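## Task

Shelf spots are labelled with lot numbers on the edge beneath them, and a number may appear at several spots. Bring one cardboard box from lot 451 and one from lot 434 onto the desk, fully resting on it with nothing overhanging its edge. All other cardboard boxes must stay on the shelves they started on. A lot missing from the storeroom is simply skipped. The robot must not fall or finish leaning, or the task fails.

## Robot and tools

Robot: a simulated Hello Robot Stretch 3 with a single arm. It has a two-wheel base (0.33 m long, 0.34 m wide, rounded back) that pivots about the point between its wheels, 0.05 m behind the front edge. A lift rides up a mast, and a telescoping arm reaches out to the robot's RIGHT side; to shift the gripper forward or back you drive the base. The base cannot strafe. With arm in and wrist folded, turning sweeps a 0.28 m radius; an unfolded level wrist reaches past that circle. Items may occasionally be nudged by outside forces.

Frames: base frame has its origin on the floor between the drive wheels, x forward, y left, z up, metres. hand_pose is reported in it, located where closed fingertips meet. Odometry frame is the base frame at scene start; base_odometry counts wheel rotation only (slip looks like travel), heading in rad, left positive, -3.142 to 3.142. If turned_by_wheels and turned_by_imu disagree by more than 0.15 rad, believe turned_by_imu. base_tilt is in degrees (forward/right positive), with a fixed bias up to about 4 degrees.

Tool move: one action per call. Either "servos": "reboot" alone (re-enables servos that shut off), or "base" and/or "joints", plus optional "speeds", "pace", "contact_limits". Also "cameras" (list of head_camera, nav_camera, wrist_camera, all; omitted = all, [] = none) and "blocking" (default true waits until everything rests; false returns in about 0.5 s while motion continues).
- base: exactly one key. {"translate_m": d} is a relative straight drive in metres from the last reported base position, forward positive, -3 to 3. {"rotate_rad": d} is a relative in-place turn, left positive, -6.4 to 6.4.
- joints: absolute targets keyed by name, all independent scalars: lift_m 0 to 1.1; arm_m 0 to 0.52; wrist_yaw_rad -1.345 to 4.42 (0 along the arm, positive swings toward the front); wrist_pitch_rad -1.57 to 0.451 (0 level, negative tips fingers down); wrist_roll_rad -2.911 to 2.918; gripper_m -0.089 to 0.179 (larger is wider; fingertip gap is roughly 0.007 m smaller near closed, 0.025 m smaller wide open); head_pan_rad -3.953 to 1.73 (0 ahead, positive left, -1.57 faces along the arm); head_tilt_rad -1.53 to 0.419 (negative down).
- pace: "default" or "max". speeds: per-key top speed instead of pace. Default/max: translate 0.12/0.30 m/s, rotate 0.76/1.90 rad/s, lift 0.11/0.15 m/s, arm 0.14/0.40 m/s. The base is capped at 0.10 m/s and 0.63 rad/s unless lift_m < 0.30, arm_m < 0.03 and wrist_yaw_rad > 2.54.
- contact_limits: motor_effort percent (1 to 100) at which a motion halts, given only together with that motion's command. arm_m takes a number (negative sense when retracting). lift_m takes {"down": v, "up": v}, force beyond normal free motion; under about 12 may trip in free travel; defaults 32-47 down, 21-36 up. translate_m and rotate_rad only stop on contact if a limit is given, judged on either wheel.
Unknown keys make a call invalid; out-of-range values are refused. Actions cap at 15 s; a move times out after 14 s.

Tool wait: seconds 0 to 10, plus cameras; returns state and images, early if motions finish. wait(0) reports a non-blocking move under "earlier move". Tool stop: brakes everything still moving; braked motions read "stopped" and may keep pressing. Tool zoom_image: camera plus region [x0,y0,x1,y1] in that camera's pixels, top-left origin, at most 504x504, on the latest full image. Tool finished_scene: scene number; ends the scene irreversibly, result reports success and gives the next task.

Results: "move" says done or the worst status. Statuses: done, moving, off_target (rested short and may still push), contact_stop (arm or lift goes slack until next command), time_out, torque_fault (joint drops its target; wrist/head servo limp until reboot). The first result showing an uncommanded stop, or any refused call, cancels remaining move/wait/finished_scene calls in that reply. on_its_own lists unrequested behaviour; "held at" is a target, not a reading. motor_effort is percent, positive toward higher values, bracket = peak in last action; wrist pitch maxes near 45, roll near 72. lidar_m: 12 sectors of 30 degrees, first straight ahead, counter-clockwise, seen at 0.17 m height, "-" for nothing or closer than 0.15 m. wrist_depth_mm and head_depth_mm: 7x7 median depth grids. head_camera images are rotated (turn clockwise a quarter to view upright); nav_camera needs a counter-clockwise quarter turn. The pictures line gives image order.

Gripping: command gripper_m below the object's width to hold; to let go, at least 0.05 above its width. Readings do not confirm a grasp.

Avoid: before folding (yaw to 3.0) or unfolding the wrist, keep lift 0.32-0.95, pitch -0.4, roll near 0; folded, lift may go to 0.25. With yaw under -0.4, pitch at -0.5 or lower. Pushing on rigid things with the gripper above about 0.45 m, or driving while gripping or snagged on something fixed, can tip the robot; if tilt appears, back off. Wrist and head have no contact stop and base only with a limit. Avoid drops, releasing moving items, slams, hard hits and heavy pushing; objects must stay put after the scene ends.

Each tool is called after ">>>" as name([rows], argument=value, ...), one row to a line, values as JSON.

## Session

>>> move(joints={"head_pan_rad": -1.57, "head_tilt_rad": -0.35}, cameras=["nav_camera", "head_camera"])

>>> move(joints={"head_pan_rad": 0, "head_tilt_rad": -0.35}, cameras=["nav_camera"])

>>> move(joints={"head_pan_rad": 1.57, "head_tilt_rad": -0.35}, cameras=["nav_camera"])

>>> move(joints={"head_pan_rad": -3.14, "head_tilt_rad": -0.35}, cameras=["nav_camera"])

Scene clock: 1.23 s.
move: done
base_odometry: x=+0.000 y=+0.000 heading=+0.000
turned_by_wheels: +0.000
turned_by_imu: +0.000
base_tilt: forward=-0.3 right=-1.2
lidar_m: 0.73 0.72 0.85 1.53 2.66 1.26 1.01 1.12 1.81 1.62 1.39 0.83
head_depth_mm: 1670 1787 1894 2338 2411 1914 1487 / 1835 2009 2112 2161 2138 1895 1482 / 1872 1968 2114 2240 2329 1893 1469 / 1828 1932 2037 2178 2207 1866 1470 / 1607 1843 1935 1997 1859 1821 1463 / 1638 1734 1882 2005 1908 1816 1450 / 1680 1770 1858 1970 2067 1766 1439
base_status: not commanded
joint_positions: lift_m=+0.374 arm_m=+0.001 wrist_yaw_rad=+3.009 wrist_pitch_rad=-0.462 wrist_roll_rad=+0.000 gripper_m=+0.037 head_pan_rad=-1.607 head_tilt_rad=-0.353
joint_status: all done
measured_speeds: all 0
motor_effort: left_wheel=-0.6(0.7) right_wheel=+0.3(1.1) lift_m=+23.6(23.8) arm_m=-5.2(5.4) wrist_yaw_rad=-1.0(1.1) wrist_pitch_rad=+1.9(2.1) wrist_roll_rad=-0.2(0.3) gripper_m=+0.0(0.8) head_pan_rad=+3.0(5.3) head_tilt_rad=-2.8(8.6)
hand_pose: x=+0.0076 y=+0.0712 z=+0.3774 quat_wxyz=(+0.207, +0.697, +0.116, +0.676) (m; base frame)
wrist_depth_mm: - 138 - - - 855 - / - 151 - - - 969 - / - 167 925 - - 947 - / 832 769 203 807 804 800 762 / 698 675 211 656 652 661 661 / 600 601 126 573 129 577 580 / 523 544 289 354 502 513 511
pictures: head_camera (sideways), nav_camera (sideways)
camera_calibration:
head_camera: T_world_to_cam=[[-0.0355481, 0.297183, -0.954159, 1.25746], [0.995469, -0.0737291, -0.0600509, 0.0717343], [-0.0881954, -0.95197, -0.293216, 0.337689], [0, 0, 0, 1]] pos_world=[0.00307374, -0.0469382, 1.30314]
nav_camera: T_world_to_cam=[[0.00543502, -0.321176, 0.947004, -1.18948], [-0.999696, 0.0210168, 0.0128653, 0.0394823], [-0.024035, -0.946786, -0.320965, 0.371104], [0, 0, 0, 1]] pos_world=[0.0548547, -0.0315082, 1.24505]

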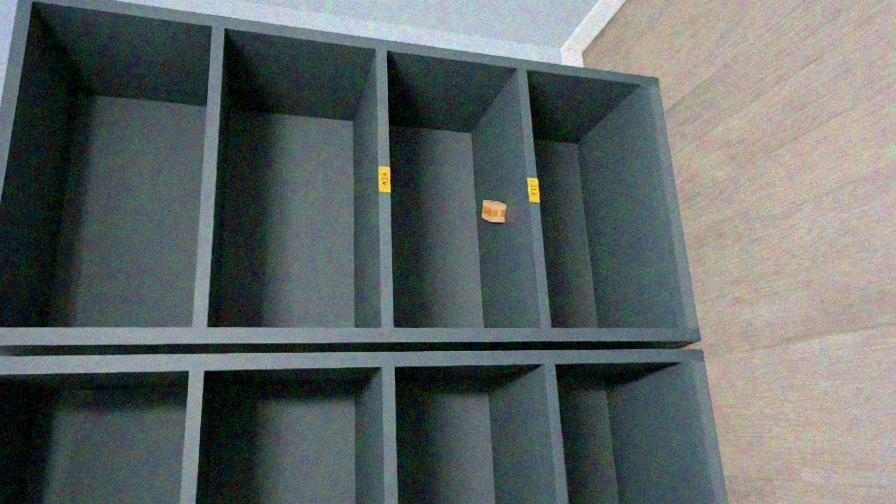

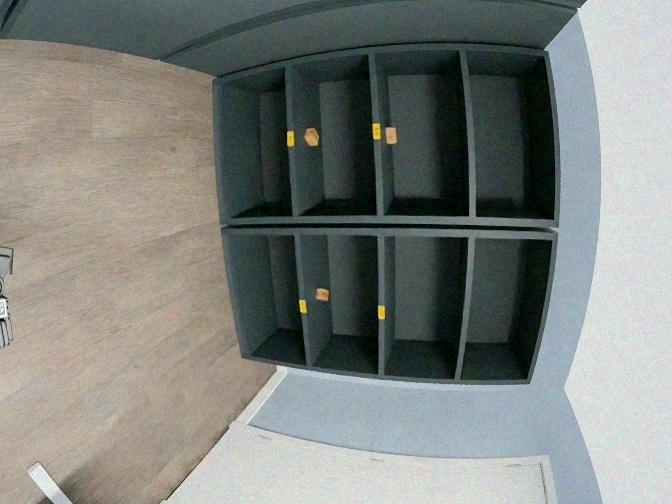

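Scene clock: 2.47 s.
move: done
base_odometry: x=+0.000 y=+0.000 heading=+0.000
turned_by_wheels: +0.000
turned_by_imu: +0.000
base_tilt: forward=-0.2 right=-1.2
lidar_m: 0.72 0.72 0.85 1.53 2.66 1.25 1.01 1.11 1.81 1.63 1.39 0.83
head_depth_mm: 652 691 739 791 849 920 1003 / 636 675 719 766 825 891 971 / 626 670 707 752 800 863 934 / 608 644 682 727 781 845 912 / 594 627 665 707 756 810 872 / 581 614 650 688 733 787 847 / 571 597 632 670 717 765 820
base_status: not commanded
joint_positions: lift_m=+0.374 arm_m=+0.001 wrist_yaw_rad=+3.009 wrist_pitch_rad=-0.462 wrist_roll_rad=+0.000 gripper_m=+0.037 head_pan_rad=+0.030 head_tilt_rad=-0.353
joint_status: all done
measured_speeds: all 0
motor_effort: left_wheel=-0.1(1.0) right_wheel=+0.0(1.2) lift_m=+23.1(24.0) arm_m=-6.9(7.4) wrist_yaw_rad=+0.4(2.1) wrist_pitch_rad=+1.8(2.0) wrist_roll_rad=+0.2(0.3) gripper_m=+0.3(0.8) head_pan_rad=-1.8(5.2) head_tilt_rad=+0.9(5.4)
hand_pose: x=+0.0076 y=+0.0712 z=+0.3774 quat_wxyz=(+0.207, +0.697, +0.116, +0.676) (m; base frame)
wrist_depth_mm: - 138 - - - 858 - / - 150 - - - 973 - / - 167 914 - - 940 - / 829 771 203 815 812 796 765 / 695 677 211 662 657 668 674 / 595 596 126 574 129 581 571 / 527 539 288 352 505 513 504
pictures: nav_camera (sideways)
camera_calibration:
nav_camera: T_world_to_cam=[[0.320111, 0.0267441, 0.947002, -1.19139], [0.0453543, -0.998888, 0.0128784, 0.0331809], [0.946294, 0.038828, -0.320968, 0.36523], [0, 0, 0, 1]] pos_world=[0.0342582, 0.0508255, 1.24505]

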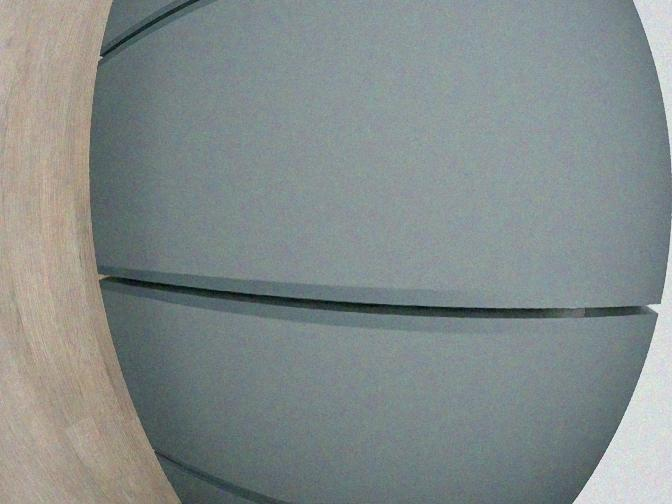

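Scene clock: 4.77 s.
move: done
base_odometry: x=+0.000 y=+0.000 heading=+0.000
turned_by_wheels: +0.000
turned_by_imu: +0.000
base_tilt: forward=-0.2 right=-1.1
lidar_m: 0.73 0.73 0.85 1.53 2.66 1.26 1.00 1.11 1.81 1.62 1.39 0.83
head_depth_mm: 1178 1199 1205 1219 1242 1264 1278 / 1457 1475 1496 1508 1531 1574 1447 / 2384 2522 2679 2855 2487 1831 1474 / 2324 2438 2624 2775 2619 1892 1461 / 2291 2404 2523 2740 2590 1855 1450 / 2248 2347 2483 2625 2588 1839 1455 / 2168 2300 2435 2560 2503 1839 1447
base_status: not commanded
joint_positions: lift_m=+0.374 arm_m=+0.001 wrist_yaw_rad=+3.009 wrist_pitch_rad=-0.462 wrist_roll_rad=+0.000 gripper_m=+0.037 head_pan_rad=+1.578 head_tilt_rad=-0.352
joint_status: all done
measured_speeds: translate_m=+0.000 rotate_rad=+0.000 lift_m=+0.000 arm_m=+0.000 wrist_yaw_rad=+0.000 wrist_pitch_rad=+0.000 wrist_roll_rad=+0.000 head_pan_rad=-0.024 head_tilt_rad=+0.000
motor_effort: left_wheel=-0.2(0.8) right_wheel=+0.4(1.1) lift_m=+23.9(24.3) arm_m=-10.0(11.0) wrist_yaw_rad=+1.1(1.5) wrist_pitch_rad=+1.9(2.0) wrist_roll_rad=-0.1(0.3) gripper_m=+0.5(1.0) head_pan_rad=-3.3(5.2) head_tilt_rad=+5.0(5.9)
hand_pose: x=+0.0076 y=+0.0712 z=+0.3774 quat_wxyz=(+0.207, +0.697, +0.116, +0.676) (m; base frame)
wrist_depth_mm: - 138 - - - 863 - / - 150 - - - 958 - / - 167 934 - - 936 - / 841 755 203 811 804 803 771 / 701 672 212 661 656 674 663 / 596 599 126 568 129 576 578 / 531 540 288 355 504 509 503
pictures: nav_camera (sideways)
camera_calibration:
nav_camera: T_world_to_cam=[[-0.0193339, 0.319754, 0.947303, -1.18979], [0.999669, 0.0222759, 0.0128836, 0.0272837], [-0.0169825, 0.947239, -0.320079, 0.369941], [0, 0, 0, 1]] pos_world=[-0.0439955, 0.0294111, 1.24515]

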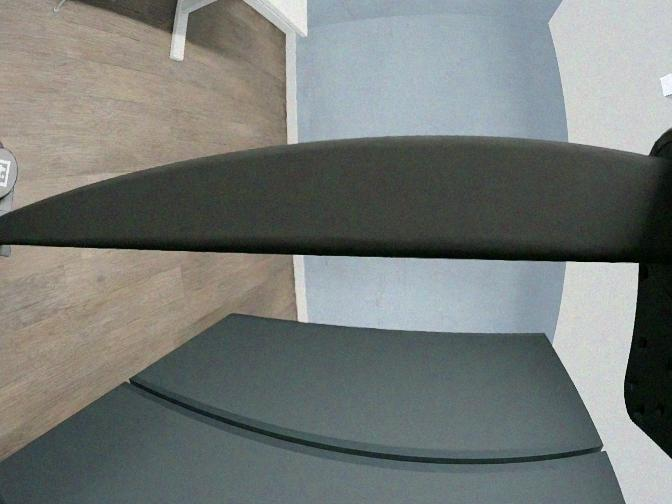

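Scene clock: 8.27 s.
move: done
base_odometry: x=+0.000 y=+0.000 heading=+0.000
turned_by_wheels: +0.000
turned_by_imu: +0.000
base_tilt: forward=-0.3 right=-1.4
lidar_m: 0.72 0.73 0.85 1.53 2.67 1.26 1.01 1.11 1.81 1.62 1.39 0.83
head_depth_mm: 1486 1595 1700 1777 1225 1848 1499 / 1453 1539 1647 1716 1209 1476 1437 / 1412 1492 1589 1674 1203 1212 1433 / 1379 1450 1539 1622 1193 1440 1465 / 1339 1415 1498 1576 1187 1660 1463 / 1317 1375 1459 1531 1168 955 1415 / 1282 1342 1417 1503 1166 910 1454
base_status: not commanded
joint_positions: lift_m=+0.374 arm_m=+0.001 wrist_yaw_rad=+3.009 wrist_pitch_rad=-0.462 wrist_roll_rad=+0.000 gripper_m=+0.037 head_pan_rad=-3.148 head_tilt_rad=-0.350
joint_status: all done
measured_speeds: translate_m=+0.000 rotate_rad=+0.000 lift_m=+0.000 arm_m=+0.000 wrist_yaw_rad=+0.000 wrist_pitch_rad=+0.000 wrist_roll_rad=+0.000 head_pan_rad=+0.024 head_tilt_rad=+0.000
motor_effort: left_wheel=+0.3(0.8) right_wheel=+0.3(1.1) lift_m=+24.1(24.8) arm_m=-13.3(13.7) wrist_yaw_rad=-1.0(1.6) wrist_pitch_rad=+2.0(2.1) wrist_roll_rad=+0.0(0.3) gripper_m=+0.5(1.1) head_pan_rad=+3.2(5.4) head_tilt_rad=+4.9(9.1)
hand_pose: x=+0.0076 y=+0.0712 z=+0.3774 quat_wxyz=(+0.207, +0.697, +0.116, +0.676) (m; base frame)
wrist_depth_mm: - 138 - - - 863 - / - 151 - - - 976 - / - 168 938 - - 932 - / 823 765 204 815 812 798 766 / 695 673 211 657 657 671 673 / 609 602 126 572 129 584 583 / 528 538 287 356 501 512 505
pictures: nav_camera (sideways)
camera_calibration:
nav_camera: T_world_to_cam=[[-0.318092, -0.0148756, 0.947943, -1.18875], [-0.00825133, 0.999882, 0.0129218, 0.0334227], [-0.948024, -0.00371146, -0.318178, 0.373167], [0, 0, 0, 1]] pos_world=[-0.0240843, -0.0497171, 1.24517]

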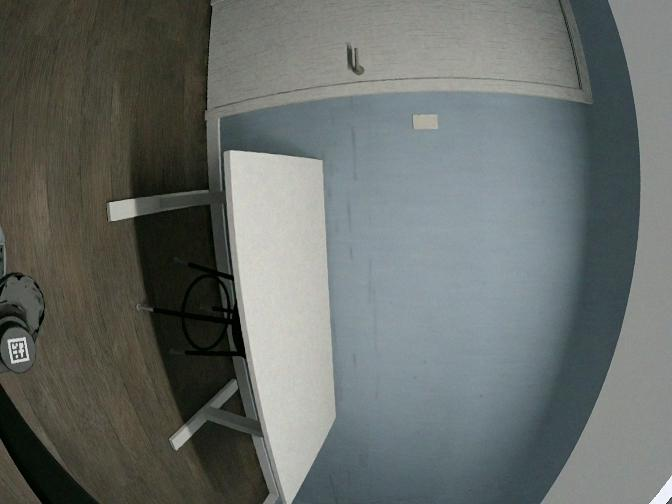

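>>> move(joints={"head_pan_rad": -1.57, "head_tilt_rad": -0.35}, cameras=["head_camera"])

>>> zoom_image(camera="head_camera", region=[365, 155, 405, 200])

>>> zoom_image(camera="head_camera", region=[470, 165, 560, 240])

>>> move(joints={"head_pan_rad": -1.05, "head_tilt_rad": -0.35}, cameras=["head_camera"])

Scene clock: 17.70 s.
move: done
base_odometry: x=+0.000 y=+0.000 heading=+0.000
turned_by_wheels: +0.000
turned_by_imu: +0.000
base_tilt: forward=-0.3 right=-1.3
lidar_m: 0.72 0.73 0.85 1.53 2.66 1.26 1.01 1.12 1.82 1.63 1.40 0.83
head_depth_mm: 1712 1858 1881 1989 2122 1918 1491 / 1825 1998 2115 2233 2279 1919 1475 / 1846 1938 2078 2202 2252 1897 1483 / 1807 1914 2016 2145 2212 1886 1475 / 1393 1484 1579 1665 1802 1818 1459 / 1742 1790 1916 2016 2072 1823 1465 / 1692 1762 1849 1965 2050 1790 1448
base_status: not commanded
joint_positions: lift_m=+0.374 arm_m=+0.001 wrist_yaw_rad=+3.009 wrist_pitch_rad=-0.462 wrist_roll_rad=+0.000 gripper_m=+0.037 head_pan_rad=-1.562 head_tilt_rad=-0.350
joint_status: all done
measured_speeds: translate_m=+0.000 rotate_rad=+0.000 lift_m=+0.000 arm_m=+0.000 wrist_yaw_rad=+0.000 wrist_pitch_rad=+0.000 wrist_roll_rad=+0.000 head_pan_rad=-0.024 head_tilt_rad=+0.000
motor_effort: left_wheel=-0.3(0.8) right_wheel=+0.2(1.2) lift_m=+24.9(25.7) arm_m=-12.4(13.5) wrist_yaw_rad=-0.4(1.5) wrist_pitch_rad=+1.8(2.0) wrist_roll_rad=-0.1(0.4) gripper_m=+1.0(1.0) head_pan_rad=-3.3(5.6) head_tilt_rad=+3.8(7.7)
hand_pose: x=+0.0076 y=+0.0712 z=+0.3774 quat_wxyz=(+0.207, +0.697, +0.116, +0.676) (m; base frame)
wrist_depth_mm: - 139 - - - 870 - / - 150 - - - 958 - / - 167 919 - - 960 - / 834 772 203 817 814 789 769 / 701 664 211 660 657 672 669 / 594 591 126 575 129 579 576 / 520 534 287 354 503 513 511
pictures: head_camera (sideways)
camera_calibration:
head_camera: T_world_to_cam=[[-0.048828, 0.292191, -0.955113, 1.25884], [0.997776, -0.0291772, -0.059935, 0.0715994], [-0.04538, -0.955915, -0.290116, 0.333398], [0, 0, 0, 1]] pos_world=[0.00515593, -0.0470318, 1.30335]

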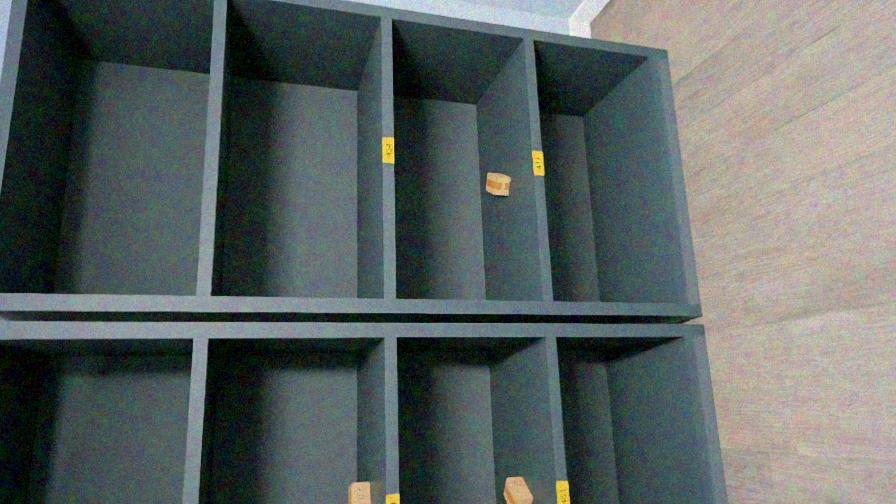

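Scaled by 11.200 from the camera's 896x504 image, which has a finer 1280x720 frame.

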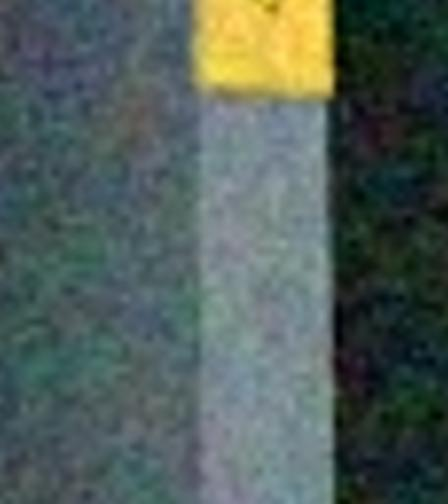

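Scaled by 5.600 from the camera's 896x504 image, which has a finer 1280x720 frame.

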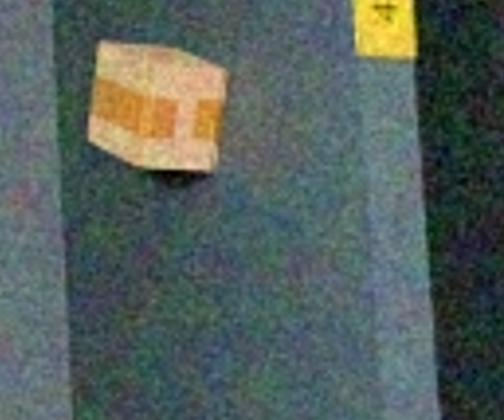

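Scene clock: 18.57 s.
move: done
base_odometry: x=+0.000 y=+0.000 heading=+0.000
turned_by_wheels: +0.000
turned_by_imu: +0.000
base_tilt: forward=-0.3 right=-1.3
lidar_m: 0.72 0.72 0.85 1.53 2.66 1.26 1.01 1.11 1.82 1.63 1.40 0.83
head_depth_mm: 1697 1765 1853 1874 1711 1741 1494 / 1742 1824 1905 2032 2143 1809 1488 / 1791 1871 1976 2085 2127 1838 1474 / 1747 1894 2013 2140 2214 1873 1470 / 1507 1571 1691 1792 1904 1861 1460 / 1281 1335 1394 1466 1542 1622 1464 / 1066 1109 1149 1192 1238 1301 1332
base_status: not commanded
joint_positions: lift_m=+0.374 arm_m=+0.001 wrist_yaw_rad=+3.009 wrist_pitch_rad=-0.462 wrist_roll_rad=+0.000 gripper_m=+0.037 head_pan_rad=-1.038 head_tilt_rad=-0.350
joint_status: all done
measured_speeds: all 0
motor_effort: left_wheel=-0.3(0.8) right_wheel=+0.5(1.3) lift_m=+24.7(25.7) arm_m=-12.5(13.4) wrist_yaw_rad=+0.4(1.7) wrist_pitch_rad=+1.8(2.1) wrist_roll_rad=+0.1(0.3) gripper_m=+0.3(0.9) head_pan_rad=+1.5(5.2) head_tilt_rad=+4.0(6.9)
hand_pose: x=+0.0076 y=+0.0712 z=+0.3774 quat_wxyz=(+0.207, +0.697, +0.116, +0.676) (m; base frame)
wrist_depth_mm: - 139 - - - 860 - / - 151 - - - 980 - / - 167 929 - - 954 - / 823 774 203 815 807 784 766 / 706 674 211 657 649 679 663 / 597 598 126 571 128 585 583 / 521 545 289 353 501 511 510
pictures: head_camera (sideways)
camera_calibration:
head_camera: T_world_to_cam=[[-0.188558, 0.228455, -0.95512, 1.25969], [0.878285, 0.474367, -0.0599257, 0.0723225], [0.439387, -0.850167, -0.290095, 0.330444], [0, 0, 0, 1]] pos_world=[0.028812, -0.0411573, 1.30335]

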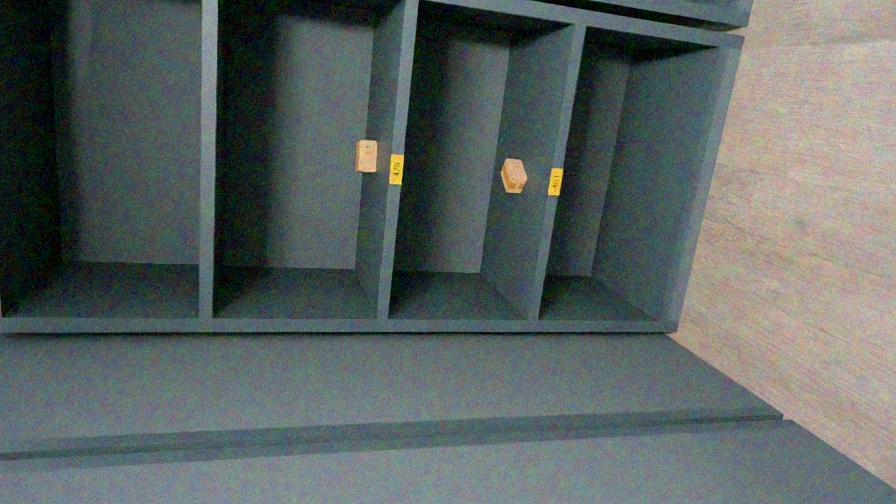

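>>> zoom_image(camera="head_camera", region=[375, 150, 415, 190])

>>> zoom_image(camera="head_camera", region=[535, 160, 575, 200])

>>> move(joints={"head_pan_rad": -1.57, "head_tilt_rad": -0.35}, cameras=["head_camera"])

>>> zoom_image(camera="head_camera", region=[368, 130, 408, 170])

>>> zoom_image(camera="head_camera", region=[520, 140, 560, 180])

Scaled by 12.600 from the camera's 896x504 image, which has a finer 1280x720 frame.

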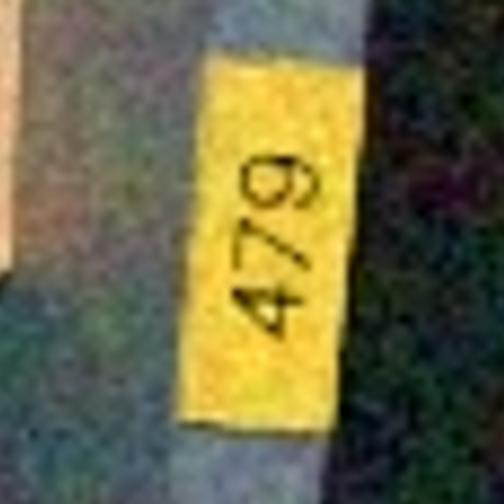

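Scaled by 12.600 from the camera's 896x504 image, which has a finer 1280x720 frame.

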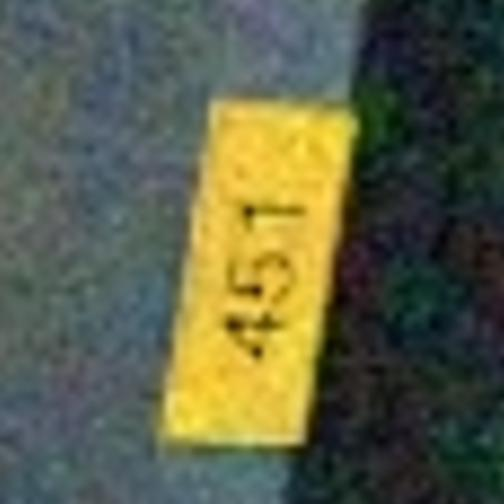

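Scene clock: 29.23 s.
move: done
base_odometry: x=+0.000 y=+0.000 heading=+0.000
turned_by_wheels: +0.000
turned_by_imu: +0.000
base_tilt: forward=-0.2 right=-1.1
lidar_m: 0.73 0.72 0.85 1.53 2.67 1.26 1.01 1.11 1.81 1.63 1.39 0.83
head_depth_mm: 1714 1791 1871 1997 2419 1915 1487 / 1811 2012 2115 2230 2188 1902 1492 / 1838 1971 2096 2201 2233 1887 1470 / 1821 1911 2028 2167 2209 1891 1472 / 1478 1578 1713 1666 1773 1825 1464 / 1713 1773 1898 2032 2084 1821 1457 / 1688 1769 1868 1980 2069 1797 1449
base_status: not commanded
joint_positions: lift_m=+0.374 arm_m=+0.001 wrist_yaw_rad=+3.009 wrist_pitch_rad=-0.462 wrist_roll_rad=+0.000 gripper_m=+0.037 head_pan_rad=-1.586 head_tilt_rad=-0.350
joint_status: all done
measured_speeds: all 0
motor_effort: left_wheel=-0.2(0.5) right_wheel=-0.1(1.0) lift_m=+26.0(26.6) arm_m=-13.2(13.2) wrist_yaw_rad=+0.6(1.5) wrist_pitch_rad=+1.9(2.0) wrist_roll_rad=+0.0(0.3) gripper_m=+0.5(0.9) head_pan_rad=-0.5(4.5) head_tilt_rad=+3.3(6.6)
hand_pose: x=+0.0076 y=+0.0712 z=+0.3774 quat_wxyz=(+0.207, +0.697, +0.116, +0.676) (m; base frame)
wrist_depth_mm: - 138 - - - 868 - / - 151 - - - 976 - / - 167 921 - - 949 - / 843 771 204 795 803 795 764 / 703 675 211 666 667 678 665 / 602 594 126 573 129 589 574 / 531 543 288 355 506 511 508
pictures: head_camera (sideways)
camera_calibration:
head_camera: T_world_to_cam=[[-0.0417922, 0.293257, -0.95512, 1.25879], [0.996789, -0.0531068, -0.0599212, 0.0716062], [-0.0682957, -0.954558, -0.290096, 0.33356], [0, 0, 0, 1]] pos_world=[0.0040119, -0.0469423, 1.30335]

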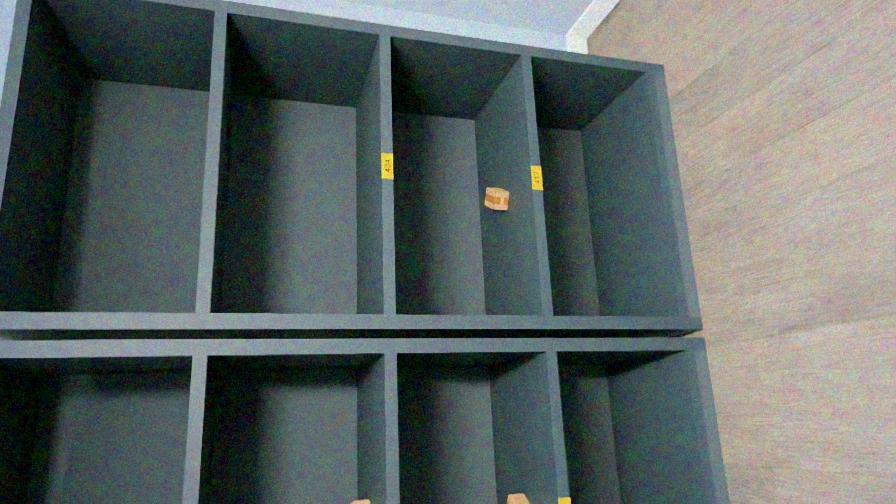

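Scaled by 12.600 from the camera's 896x504 image, which has a finer 1280x720 frame.

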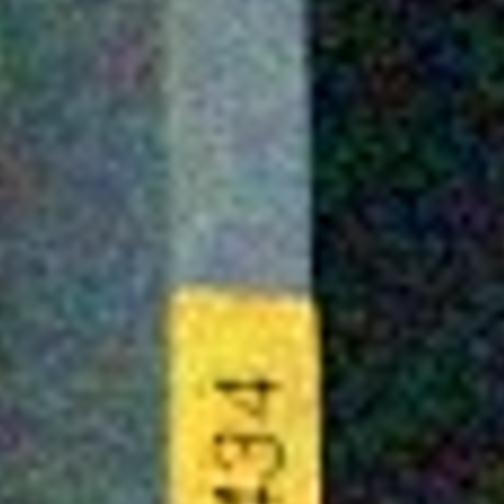

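Scaled by 12.600 from the camera's 896x504 image, which has a finer 1280x720 frame.

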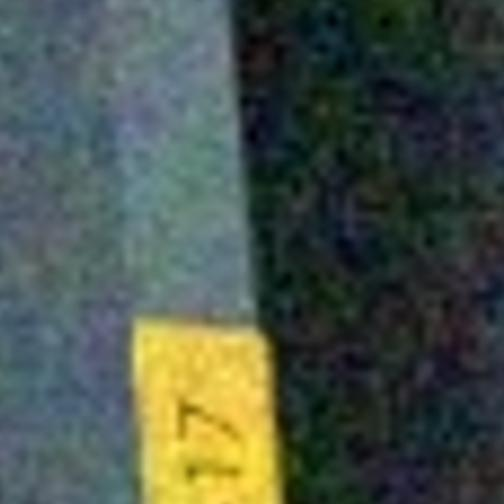

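>>> move(base={"rotate_rad": -1.141}, joints={"lift_m": 0.28, "head_pan_rad": -1.57, "head_tilt_rad": -0.6}, pace="max", cameras=[])

>>> move(base={"translate_m": 1.13}, pace="max", cameras=[])

>>> move(base={"rotate_rad": 1.354}, pace="max", cameras=[])

>>> move(joints={"lift_m": 0.6, "wrist_pitch_rad": -0.4}, pace="max", cameras=["head_camera"])

>>> move(joints={"wrist_yaw_rad": 0, "gripper_m": 0.17, "wrist_pitch_rad": -0.3})

Scene clock: 89.63 s.
move: done
base_odometry: x=+0.000 y=+0.000 heading=-1.141
turned_by_wheels: -1.141
turned_by_imu: -1.119
base_tilt: forward=-0.4 right=-1.2
lidar_m: 1.60 0.87 0.73 0.73 0.82 1.34 2.66 1.64 1.01 1.11 1.73 1.63
head_depth_mm: 1240 1350 1467 1131 1418 1488 1248 / 1258 1385 1487 1118 1734 1488 1240 / 1288 1405 1527 1109 1661 1486 1231 / 1312 1444 1599 1755 1781 1474 1226 / 1328 1464 1616 1822 1825 1453 1221 / 1364 1489 1662 1875 1802 1452 1214 / 1388 1520 1701 1934 1790 1449 1214
base_status: done
joint_positions: lift_m=+0.280 arm_m=+0.001 wrist_yaw_rad=+3.009 wrist_pitch_rad=-0.463 wrist_roll_rad=+0.000 gripper_m=+0.037 head_pan_rad=-1.570 head_tilt_rad=-0.601
joint_status: all done
measured_speeds: all 0
motor_effort: left_wheel=+6.6(14.7) right_wheel=-9.2(14.5) lift_m=+30.5(31.0) arm_m=-12.8(13.3) wrist_yaw_rad=+0.1(1.7) wrist_pitch_rad=+2.1(2.2) wrist_roll_rad=+0.0(0.3) gripper_m=+0.5(1.0) head_pan_rad=+2.5(6.0) head_tilt_rad=-4.6(6.6)
hand_pose: x=+0.0076 y=+0.0711 z=+0.2828 quat_wxyz=(+0.208, +0.697, +0.117, +0.676) (m; base frame)
wrist_depth_mm: - 139 - - - - - / - 150 161 - - - - / 848 168 210 776 775 767 742 / 682 632 203 653 651 645 642 / 570 564 211 542 539 545 541 / 492 296 126 284 129 477 474 / 263 267 247 259 404 418 414
pictures: none
No camera images: "cameras" was empty.

Scene clock: 94.77 s.
move: done
base_odometry: x=+0.471 y=-1.027 heading=-1.141
turned_by_wheels: +0.000
turned_by_imu: +0.000
base_tilt: forward=-0.4 right=-1.2
lidar_m: 0.94 0.59 0.49 0.49 0.55 0.91 3.71 1.72 1.78 1.44 0.66 0.76
head_depth_mm: 1413 1536 1691 1888 1879 1501 1246 / 1446 1570 1742 1937 1864 1483 1246 / 1468 1608 1771 1992 1856 1480 1237 / 1518 1662 1852 2036 1835 1474 1231 / 1541 1693 1874 2085 1772 1466 1225 / 1189 1283 1444 1519 1708 1445 1215 / 1194 1297 1476 1412 1192 1362 1187
base_status: done
joint_positions: lift_m=+0.280 arm_m=+0.001 wrist_yaw_rad=+3.009 wrist_pitch_rad=-0.463 wrist_roll_rad=+0.000 gripper_m=+0.037 head_pan_rad=-1.570 head_tilt_rad=-0.601
joint_status: not commanded
measured_speeds: all 0
motor_effort: left_wheel=+3.6(15.8) right_wheel=+0.3(10.8) lift_m=+27.2(30.8) arm_m=-11.0(13.3) wrist_yaw_rad=+0.4(1.5) wrist_pitch_rad=+2.0(2.2) wrist_roll_rad=+0.2(0.4) gripper_m=+0.2(1.0) head_pan_rad=+2.3(3.7) head_tilt_rad=+0.4(4.3)
hand_pose: x=+0.0076 y=+0.0711 z=+0.2827 quat_wxyz=(+0.208, +0.697, +0.117, +0.676) (m; base frame)
wrist_depth_mm: - 138 - - 487 465 455 / - 151 161 - 531 - - / - 166 175 - 609 - - / 684 616 197 633 625 619 598 / 568 562 211 536 540 547 539 / 488 295 126 286 128 473 471 / 261 266 248 258 398 416 416
pictures: none
No camera images: "cameras" was empty.

Scene clock: 96.77 s.
move: done
base_odometry: x=+0.471 y=-1.027 heading=+0.213
turned_by_wheels: +1.354
turned_by_imu: +1.328
base_tilt: forward=-0.4 right=-1.1
lidar_m: 0.49 0.51 0.68 1.76 1.91 1.72 1.77 1.41 0.66 0.97 0.67 0.51
head_depth_mm: 798 878 919 633 1032 887 1022 / 794 872 912 627 1102 879 1166 / 793 870 893 621 1089 873 1161 / 789 868 824 614 1083 871 1160 / 786 866 809 607 1081 864 1151 / 784 862 853 600 1065 859 1141 / 784 859 843 596 1062 858 1138
base_status: done
joint_positions: lift_m=+0.280 arm_m=+0.001 wrist_yaw_rad=+3.009 wrist_pitch_rad=-0.463 wrist_roll_rad=+0.000 gripper_m=+0.037 head_pan_rad=-1.570 head_tilt_rad=-0.601
joint_status: not commanded
measured_speeds: all 0
motor_effort: left_wheel=-7.1(14.8) right_wheel=+8.2(15.2) lift_m=+28.1(31.6) arm_m=-12.4(13.3) wrist_yaw_rad=-0.9(1.9) wrist_pitch_rad=+2.0(2.2) wrist_roll_rad=+0.1(0.3) gripper_m=+0.6(1.1) head_pan_rad=+2.1(2.9) head_tilt_rad=+1.1(1.4)
hand_pose: x=+0.0076 y=+0.0711 z=+0.2828 quat_wxyz=(+0.208, +0.697, +0.117, +0.676) (m; base frame)
wrist_depth_mm: - 139 - - - - - / - 151 - - - - - / 841 167 746 813 809 754 - / 678 625 203 662 648 651 - / 568 558 211 542 534 549 544 / 487 298 126 285 129 473 468 / 262 267 249 259 400 418 410
pictures: none
No camera images: "cameras" was empty.

Scene clock: 99.70 s.
move: done
base_odometry: x=+0.471 y=-1.027 heading=+0.213
turned_by_wheels: +0.000
turned_by_imu: +0.000
base_tilt: forward=-0.4 right=-1.1
lidar_m: 0.49 0.51 0.68 1.76 1.91 1.72 1.77 1.41 0.66 0.97 0.67 0.51
head_depth_mm: 797 877 920 633 1034 884 1019 / 795 871 912 626 1098 881 1165 / 791 869 895 621 1095 873 1158 / 790 871 830 615 1089 868 1157 / 790 867 811 609 1080 865 1153 / 786 864 855 599 1074 859 1145 / 784 860 844 598 1060 854 1139
base_status: not commanded
joint_positions: lift_m=+0.600 arm_m=+0.001 wrist_yaw_rad=+3.009 wrist_pitch_rad=-0.419 wrist_roll_rad=+0.000 gripper_m=+0.037 head_pan_rad=-1.570 head_tilt_rad=-0.601
joint_status: all done
measured_speeds: all 0
motor_effort: left_wheel=-6.7(7.3) right_wheel=+8.1(8.9) lift_m=+28.2(34.0) arm_m=-11.2(13.2) wrist_yaw_rad=-0.1(1.3) wrist_pitch_rad=+3.0(6.3) wrist_roll_rad=+0.0(0.3) gripper_m=+0.6(0.9) head_pan_rad=+1.9(2.4) head_tilt_rad=+2.7(3.3)
hand_pose: x=+0.0083 y=+0.0768 z=+0.6125 quat_wxyz=(+0.193, +0.699, +0.101, +0.681) (m; base frame)
wrist_depth_mm: - 137 - - - - - / - 148 - - - - - / - 163 - - - - - / - 188 207 - - - - / - - 204 - - - - / 893 892 129 849 128 862 - / 787 767 268 776 747 765 -
pictures: head_camera (sideways)
camera_calibration:
head_camera: T_world_to_cam=[[-0.0468154, 0.520766, -0.852415, 1.12483], [0.997506, -0.0207448, -0.0674576, 0.0813287], [-0.0528128, -0.853448, -0.518496, 0.630668], [0, 0, 0, 1]] pos_world=[0.00484087, -0.045845, 1.29131]

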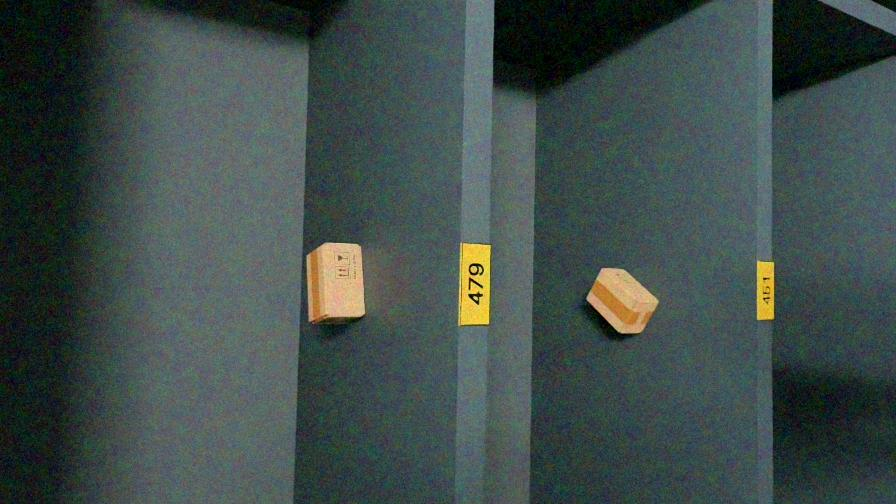

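Scene clock: 102.20 s.
move: done
base_odometry: x=+0.471 y=-1.027 heading=+0.213
turned_by_wheels: +0.000
turned_by_imu: +0.000
base_tilt: forward=-0.3 right=-1.1
lidar_m: 0.49 0.51 0.68 1.76 1.91 1.72 1.77 1.42 0.66 0.97 0.67 0.51
head_depth_mm: 797 874 923 635 1030 888 1017 / 794 874 913 627 1103 879 1173 / 790 869 896 622 1096 873 1161 / 789 869 828 614 1087 869 1155 / 788 865 812 608 1077 863 1150 / 787 863 859 602 1067 858 1144 / 784 860 843 595 1058 854 1135
base_status: not commanded
joint_positions: lift_m=+0.600 arm_m=+0.001 wrist_yaw_rad=+0.003 wrist_pitch_rad=-0.321 wrist_roll_rad=+0.000 gripper_m=+0.170 head_pan_rad=-1.570 head_tilt_rad=-0.600
joint_status: all done
measured_speeds: all 0
motor_effort: left_wheel=-7.0(7.1) right_wheel=+8.1(8.8) lift_m=+22.8(28.0) arm_m=-9.7(11.4) wrist_yaw_rad=-3.5(6.1) wrist_pitch_rad=+3.5(6.6) wrist_roll_rad=+0.1(0.3) gripper_m=+0.6(84.2) head_pan_rad=+1.1(2.3) head_tilt_rad=+3.9(4.4)
hand_pose: x=-0.0208 y=-0.3811 z=+0.6349 quat_wxyz=(+0.698, +0.114, -0.697, -0.112) (m; base frame)
wrist_depth_mm: - - - - - 634 - / - - - - - - - / - - - 488 - - - / - - - - - - - / - 143 - - - - 331 / - 124 - - - 134 - / - - - - - - 106
pictures: head_camera (sideways), nav_camera (sideways), wrist_camera
camera_calibration:
head_camera: T_world_to_cam=[[-0.0468481, 0.520079, -0.852833, 1.12534], [0.997505, -0.0207829, -0.0674692, 0.0813421], [-0.0528137, -0.853865, -0.517807, 0.629757], [0, 0, 0, 1]] pos_world=[0.00484077, -0.0458483, 1.29131]
nav_camera: T_world_to_cam=[[0.0176263, -0.542646, 0.839777, -1.04974], [-0.999784, -0.0188011, 0.00883583, 0.0448188], [0.010994, -0.839751, -0.54286, 0.659654], [0, 0, 0, 1]] pos_world=[0.0560599, -0.0148503, 1.23925]
wrist_camera: T_world_to_cam=[[-0.998869, -0.0422888, -0.0217402, -0.0163542], [-0.00230189, 0.499678, -0.866208, 0.772869], [0.047494, -0.865178, -0.49921, 0.154393], [0, 0, 0, 1]] pos_world=[-0.0218894, -0.2533, 0.746185]

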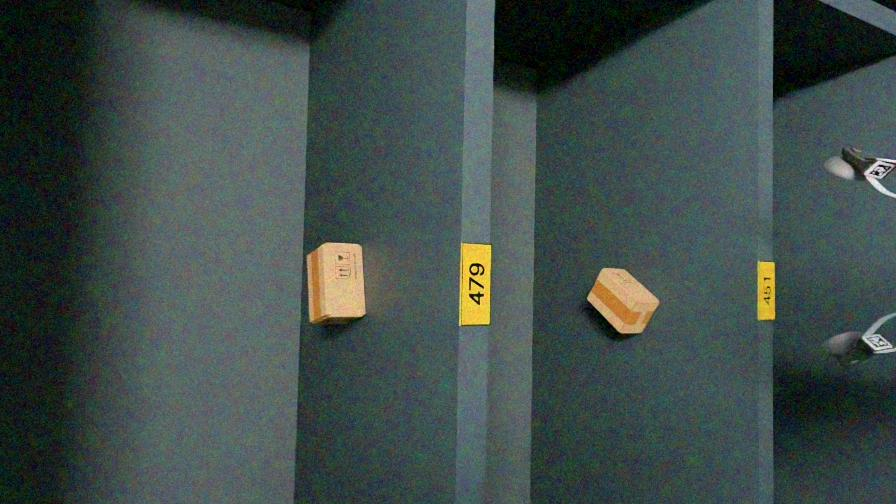

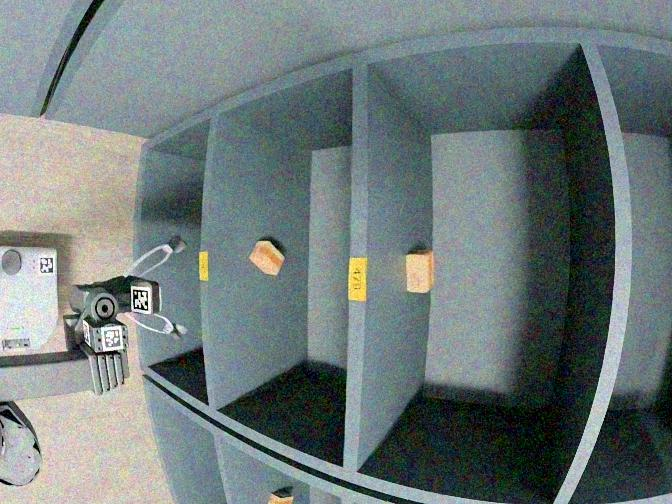

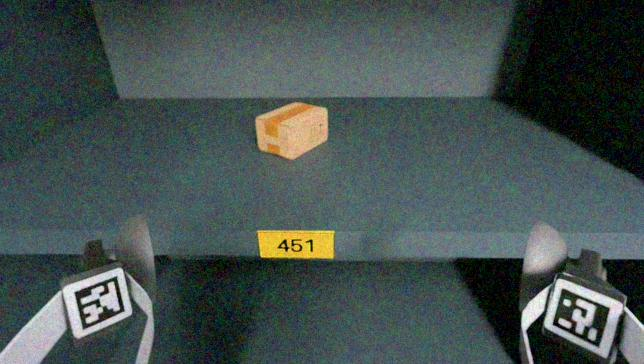

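>>> zoom_image(camera="wrist_camera", region=[240, 80, 350, 180])

>>> zoom_image(camera="head_camera", region=[570, 250, 680, 350])

Scaled by 4.582.

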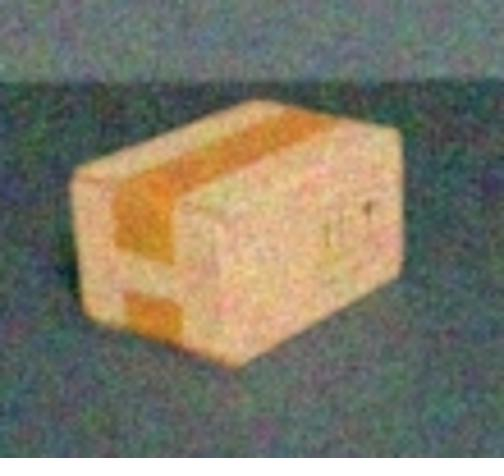

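Scaled by 4.582 from the camera's 896x504 image, which has a finer 1280x720 frame.

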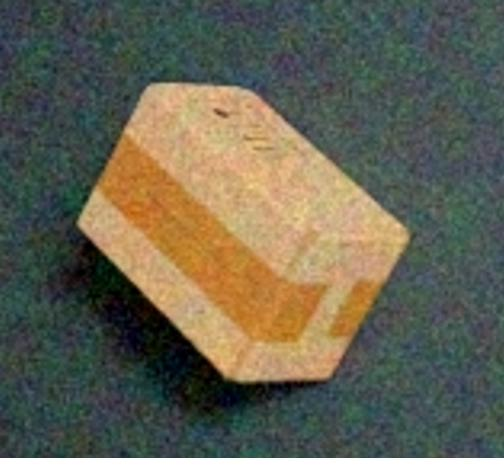

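>>> move(joints={"wrist_pitch_rad": -0.52, "lift_m": 0.61}, base={"translate_m": 0.19}, cameras=[])

>>> move(joints={"wrist_yaw_rad": -0.586}, cameras=[])

>>> move(joints={"arm_m": 0.27}, contact_limits={"arm_m": 30})

Scene clock: 171.47 s.
move: done
base_odometry: x=+0.657 y=-0.987 heading=+0.213
turned_by_wheels: +0.000
turned_by_imu: -0.001
base_tilt: forward=-0.3 right=-1.3
lidar_m: 0.30 0.31 0.42 1.08 2.88 1.87 1.96 0.79 0.83 0.97 0.44 0.32
head_depth_mm: 795 872 922 634 1113 887 1171 / 792 868 854 630 1104 881 1170 / 792 869 894 623 1094 875 1155 / 786 863 890 615 1085 869 1157 / 783 862 873 607 1077 863 1153 / 783 857 862 603 1038 859 1120 / 737 746 746 597 780 791 899
base_status: done
joint_positions: lift_m=+0.610 arm_m=+0.001 wrist_yaw_rad=+0.003 wrist_pitch_rad=-0.531 wrist_roll_rad=+0.000 gripper_m=+0.170 head_pan_rad=-1.570 head_tilt_rad=-0.600
joint_status: all done
measured_speeds: all 0
motor_effort: left_wheel=+0.6(9.9) right_wheel=+9.0(11.1) lift_m=+29.7(31.7) arm_m=-5.8(8.3) wrist_yaw_rad=-3.6(4.1) wrist_pitch_rad=+1.6(3.4) wrist_roll_rad=+0.1(0.3) gripper_m=+0.7(1.2) head_pan_rad=+0.7(1.4) head_tilt_rad=+2.9(4.1)
hand_pose: x=-0.0209 y=-0.3543 z=+0.5982 quat_wxyz=(+0.683, +0.187, -0.682, -0.185) (m; base frame)
wrist_depth_mm: - - - - 438 - - / - - - - - - - / - - - - - - 327 / 388 - - - - - - / 387 143 - - - - 793 / 123 124 - - - - - / 116 - - - - - 106
pictures: none
No camera images: "cameras" was empty.

Scene clock: 172.70 s.
move: done
base_odometry: x=+0.657 y=-0.987 heading=+0.213
turned_by_wheels: +0.000
turned_by_imu: +0.000
base_tilt: forward=-0.4 right=-1.2
lidar_m: 0.30 0.31 0.42 1.08 2.88 1.88 1.96 0.79 0.83 0.97 0.44 0.32
head_depth_mm: 792 873 923 634 1116 889 1177 / 793 870 858 630 1109 879 1165 / 789 868 896 623 1094 874 1159 / 788 864 891 617 1087 869 1158 / 785 858 873 609 1083 866 1154 / 783 859 865 604 1038 857 1118 / 738 748 744 598 778 789 897
base_status: not commanded
joint_positions: lift_m=+0.610 arm_m=+0.001 wrist_yaw_rad=-0.583 wrist_pitch_rad=-0.531 wrist_roll_rad=+0.000 gripper_m=+0.170 head_pan_rad=-1.570 head_tilt_rad=-0.600
joint_status: all done
measured_speeds: all 0
motor_effort: left_wheel=+0.4(0.9) right_wheel=+8.8(10.2) lift_m=+29.1(30.4) arm_m=-5.2(6.4) wrist_yaw_rad=-3.7(6.6) wrist_pitch_rad=+1.6(1.6) wrist_roll_rad=+0.0(0.3) gripper_m=+0.6(1.0) head_pan_rad=+0.7(1.1) head_tilt_rad=+3.8(4.3)
hand_pose: x=-0.1364 y=-0.3198 z=+0.5982 quat_wxyz=(+0.600, -0.018, -0.707, -0.374) (m; base frame)
wrist_depth_mm: - 432 - - - 518 - / - 430 - - - 585 - / - - - - - - - / 306 318 - - - 787 - / 292 143 - - 822 870 906 / 117 124 - - 798 789 811 / - - - 703 717 708 106
pictures: none
No camera images: "cameras" was empty.

Scene clock: 175.90 s.
move: done
base_odometry: x=+0.657 y=-0.987 heading=+0.213
turned_by_wheels: +0.000
turned_by_imu: +0.000
base_tilt: forward=-0.4 right=-1.3
lidar_m: 0.30 0.31 0.42 1.08 2.88 1.87 1.96 0.79 0.83 0.97 0.44 0.32
head_depth_mm: 794 875 922 635 1111 887 1171 / 790 867 853 627 1105 882 484 / 789 868 897 621 1097 557 1084 / 785 864 885 616 1088 567 1109 / 787 860 874 609 1075 863 1147 / 783 858 859 604 1037 862 1121 / 739 747 745 598 779 792 903
base_status: not commanded
joint_positions: lift_m=+0.610 arm_m=+0.270 wrist_yaw_rad=-0.583 wrist_pitch_rad=-0.531 wrist_roll_rad=+0.000 gripper_m=+0.170 head_pan_rad=-1.570 head_tilt_rad=-0.600
joint_status: all done
measured_speeds: all 0
motor_effort: left_wheel=+0.1(1.0) right_wheel=+9.6(10.6) lift_m=+26.2(29.8) arm_m=+13.3(14.9) wrist_yaw_rad=-2.6(4.4) wrist_pitch_rad=+1.6(1.8) wrist_roll_rad=+0.0(0.3) gripper_m=+0.2(1.1) head_pan_rad=+0.2(0.8) head_tilt_rad=+3.1(4.4)
contact_limits: arm_m 30 (drawing in: default 31, maximum 55; extending or still: default 40, maximum 69)
hand_pose: x=-0.1364 y=-0.5891 z=+0.5981 quat_wxyz=(+0.600, -0.018, -0.707, -0.374) (m; base frame)
wrist_depth_mm: - - - - - - - / - - - - - - - / - - 268 327 - - 323 / 304 301 243 295 294 290 288 / 260 256 257 255 252 250 255 / 117 141 224 222 221 215 785 / 193 195 198 197 196 199 106
pictures: head_camera (sideways), nav_camera (sideways), wrist_camera
camera_calibration:
head_camera: T_world_to_cam=[[-0.0468537, 0.519961, -0.852904, 1.12543], [0.997505, -0.0207882, -0.0674704, 0.0813434], [-0.0528123, -0.853937, -0.517689, 0.629601], [0, 0, 0, 1]] pos_world=[0.00484076, -0.0458488, 1.29131]
nav_camera: T_world_to_cam=[[0.0176265, -0.542575, 0.839822, -1.0498], [-0.999784, -0.0188003, 0.00883768, 0.0448165], [0.0109938, -0.839797, -0.542789, 0.659566], [0, 0, 0, 1]] pos_world=[0.0560599, -0.0148506, 1.23925]
wrist_camera: T_world_to_cam=[[-0.852414, 0.522038, -0.0294488, 0.215501], [0.368095, 0.559141, -0.742878, 0.856393], [-0.371345, -0.644079, -0.668779, 0.136076], [0, 0, 0, 1]] pos_world=[-0.0810068, -0.5037, 0.733546]

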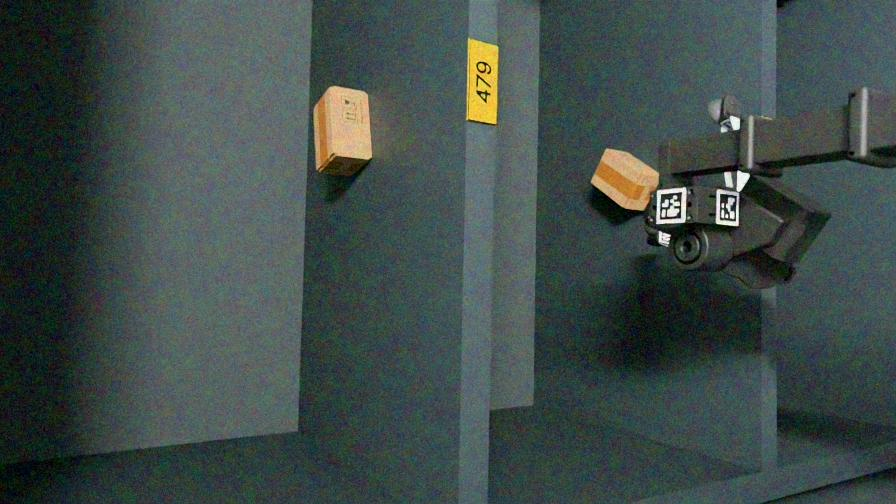

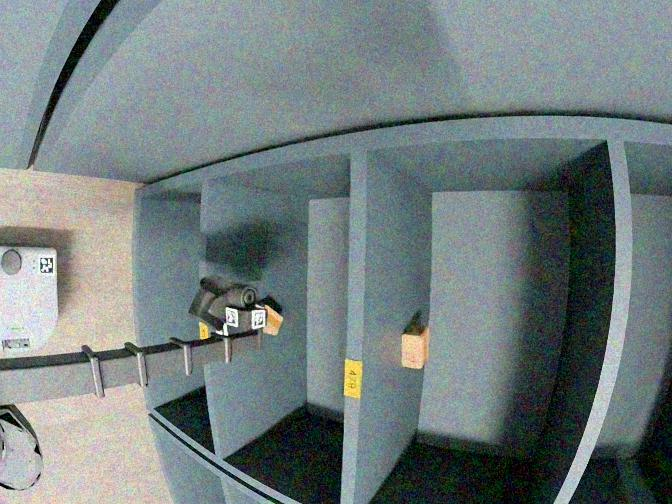

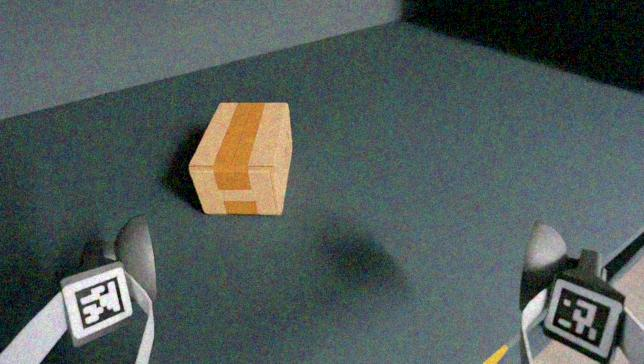

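>>> move(joints={"lift_m": 0.58}, cameras=[])

>>> move(joints={"arm_m": 0.36}, contact_limits={"arm_m": 30}, cameras=["wrist_camera"])

Scene clock: 193.60 s.
move: done
base_odometry: x=+0.657 y=-0.987 heading=+0.213
turned_by_wheels: +0.000
turned_by_imu: +0.000
base_tilt: forward=-0.3 right=-1.2
lidar_m: 0.30 0.31 0.42 1.08 2.87 1.87 1.96 0.79 0.83 0.97 0.44 0.32
head_depth_mm: 792 872 922 635 1113 885 1175 / 789 868 851 629 1102 879 1113 / 789 866 894 622 1089 582 560 / 787 861 881 616 1085 683 1078 / 787 860 873 609 1079 859 1153 / 785 859 862 603 1041 861 1121 / 739 747 743 597 780 792 901
base_status: not commanded
joint_positions: lift_m=+0.580 arm_m=+0.270 wrist_yaw_rad=-0.583 wrist_pitch_rad=-0.532 wrist_roll_rad=+0.000 gripper_m=+0.170 head_pan_rad=-1.570 head_tilt_rad=-0.600
joint_status: all done
measured_speeds: all 0
motor_effort: left_wheel=+0.3(0.9) right_wheel=+9.2(10.7) lift_m=+23.6(25.3) arm_m=+9.4(10.6) wrist_yaw_rad=-3.0(4.2) wrist_pitch_rad=+1.7(1.8) wrist_roll_rad=+0.3(0.3) gripper_m=+0.7(1.1) head_pan_rad=-0.5(1.2) head_tilt_rad=+3.3(4.0)
contact_limits: arm_m 30 (drawing in: default 31, maximum 55; extending or still: default 40, maximum 69)
hand_pose: x=-0.1364 y=-0.5891 z=+0.5681 quat_wxyz=(+0.600, -0.018, -0.707, -0.374) (m; base frame)
wrist_depth_mm: - - - - - - - / - - 255 - - - 330 / 309 297 223 300 298 297 294 / 256 255 237 251 249 247 245 / 221 218 218 215 214 213 218 / 123 141 190 189 188 182 752 / 163 166 169 168 167 166 106
pictures: none
No camera images: "cameras" was empty.

Scene clock: 195.50 s.
move: done
base_odometry: x=+0.657 y=-0.987 heading=+0.213
turned_by_wheels: +0.000
turned_by_imu: +0.000
base_tilt: forward=-0.3 right=-1.2
lidar_m: 0.30 0.31 0.42 1.08 2.88 1.88 1.96 0.79 0.83 0.97 0.44 0.32
head_depth_mm: 793 873 924 634 1110 888 1179 / 793 869 854 630 1106 859 1120 / 791 869 896 622 1098 628 1109 / 785 862 884 616 1084 656 1155 / 783 858 874 611 1081 865 1150 / 783 862 859 603 1038 858 1120 / 739 749 746 597 781 791 900
base_status: not commanded
joint_positions: lift_m=+0.580 arm_m=+0.360 wrist_yaw_rad=-0.583 wrist_pitch_rad=-0.532 wrist_roll_rad=+0.000 gripper_m=+0.170 head_pan_rad=-1.570 head_tilt_rad=-0.600
joint_status: all done
measured_speeds: all 0
motor_effort: left_wheel=+0.5(1.1) right_wheel=+9.4(10.1) lift_m=+26.1(26.7) arm_m=+13.7(14.8) wrist_yaw_rad=-3.1(4.5) wrist_pitch_rad=+1.7(1.8) wrist_roll_rad=-0.2(0.3) gripper_m=+0.5(1.1) head_pan_rad=-1.0(1.7) head_tilt_rad=+2.5(3.9)
contact_limits: arm_m 30 (drawing in: default 31, maximum 55; extending or still: default 40, maximum 69)
hand_pose: x=-0.1364 y=-0.6791 z=+0.5681 quat_wxyz=(+0.600, -0.018, -0.707, -0.374) (m; base frame)
wrist_depth_mm: 294 326 - - - - - / 315 339 - - - - 328 / 310 306 303 288 296 295 293 / 258 256 238 177 247 247 245 / 220 218 173 161 214 213 210 / 123 141 185 183 187 182 185 / 163 166 168 168 167 162 106
pictures: wrist_camera
camera_calibration:
wrist_camera: T_world_to_cam=[[-0.85238, 0.522094, -0.0294394, 0.261631], [0.368175, 0.559205, -0.74279, 0.884412], [-0.371343, -0.643978, -0.668877, 0.0581748], [0, 0, 0, 1]] pos_world=[-0.0810068, -0.5937, 0.703546]

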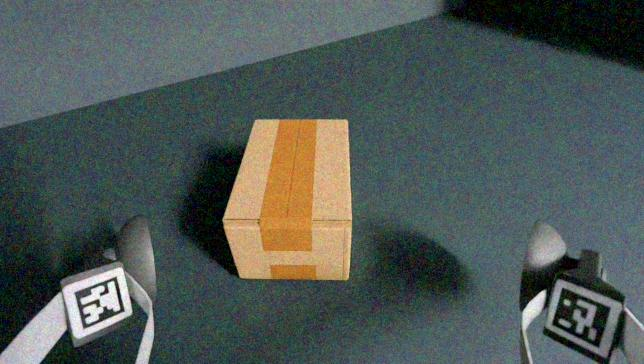

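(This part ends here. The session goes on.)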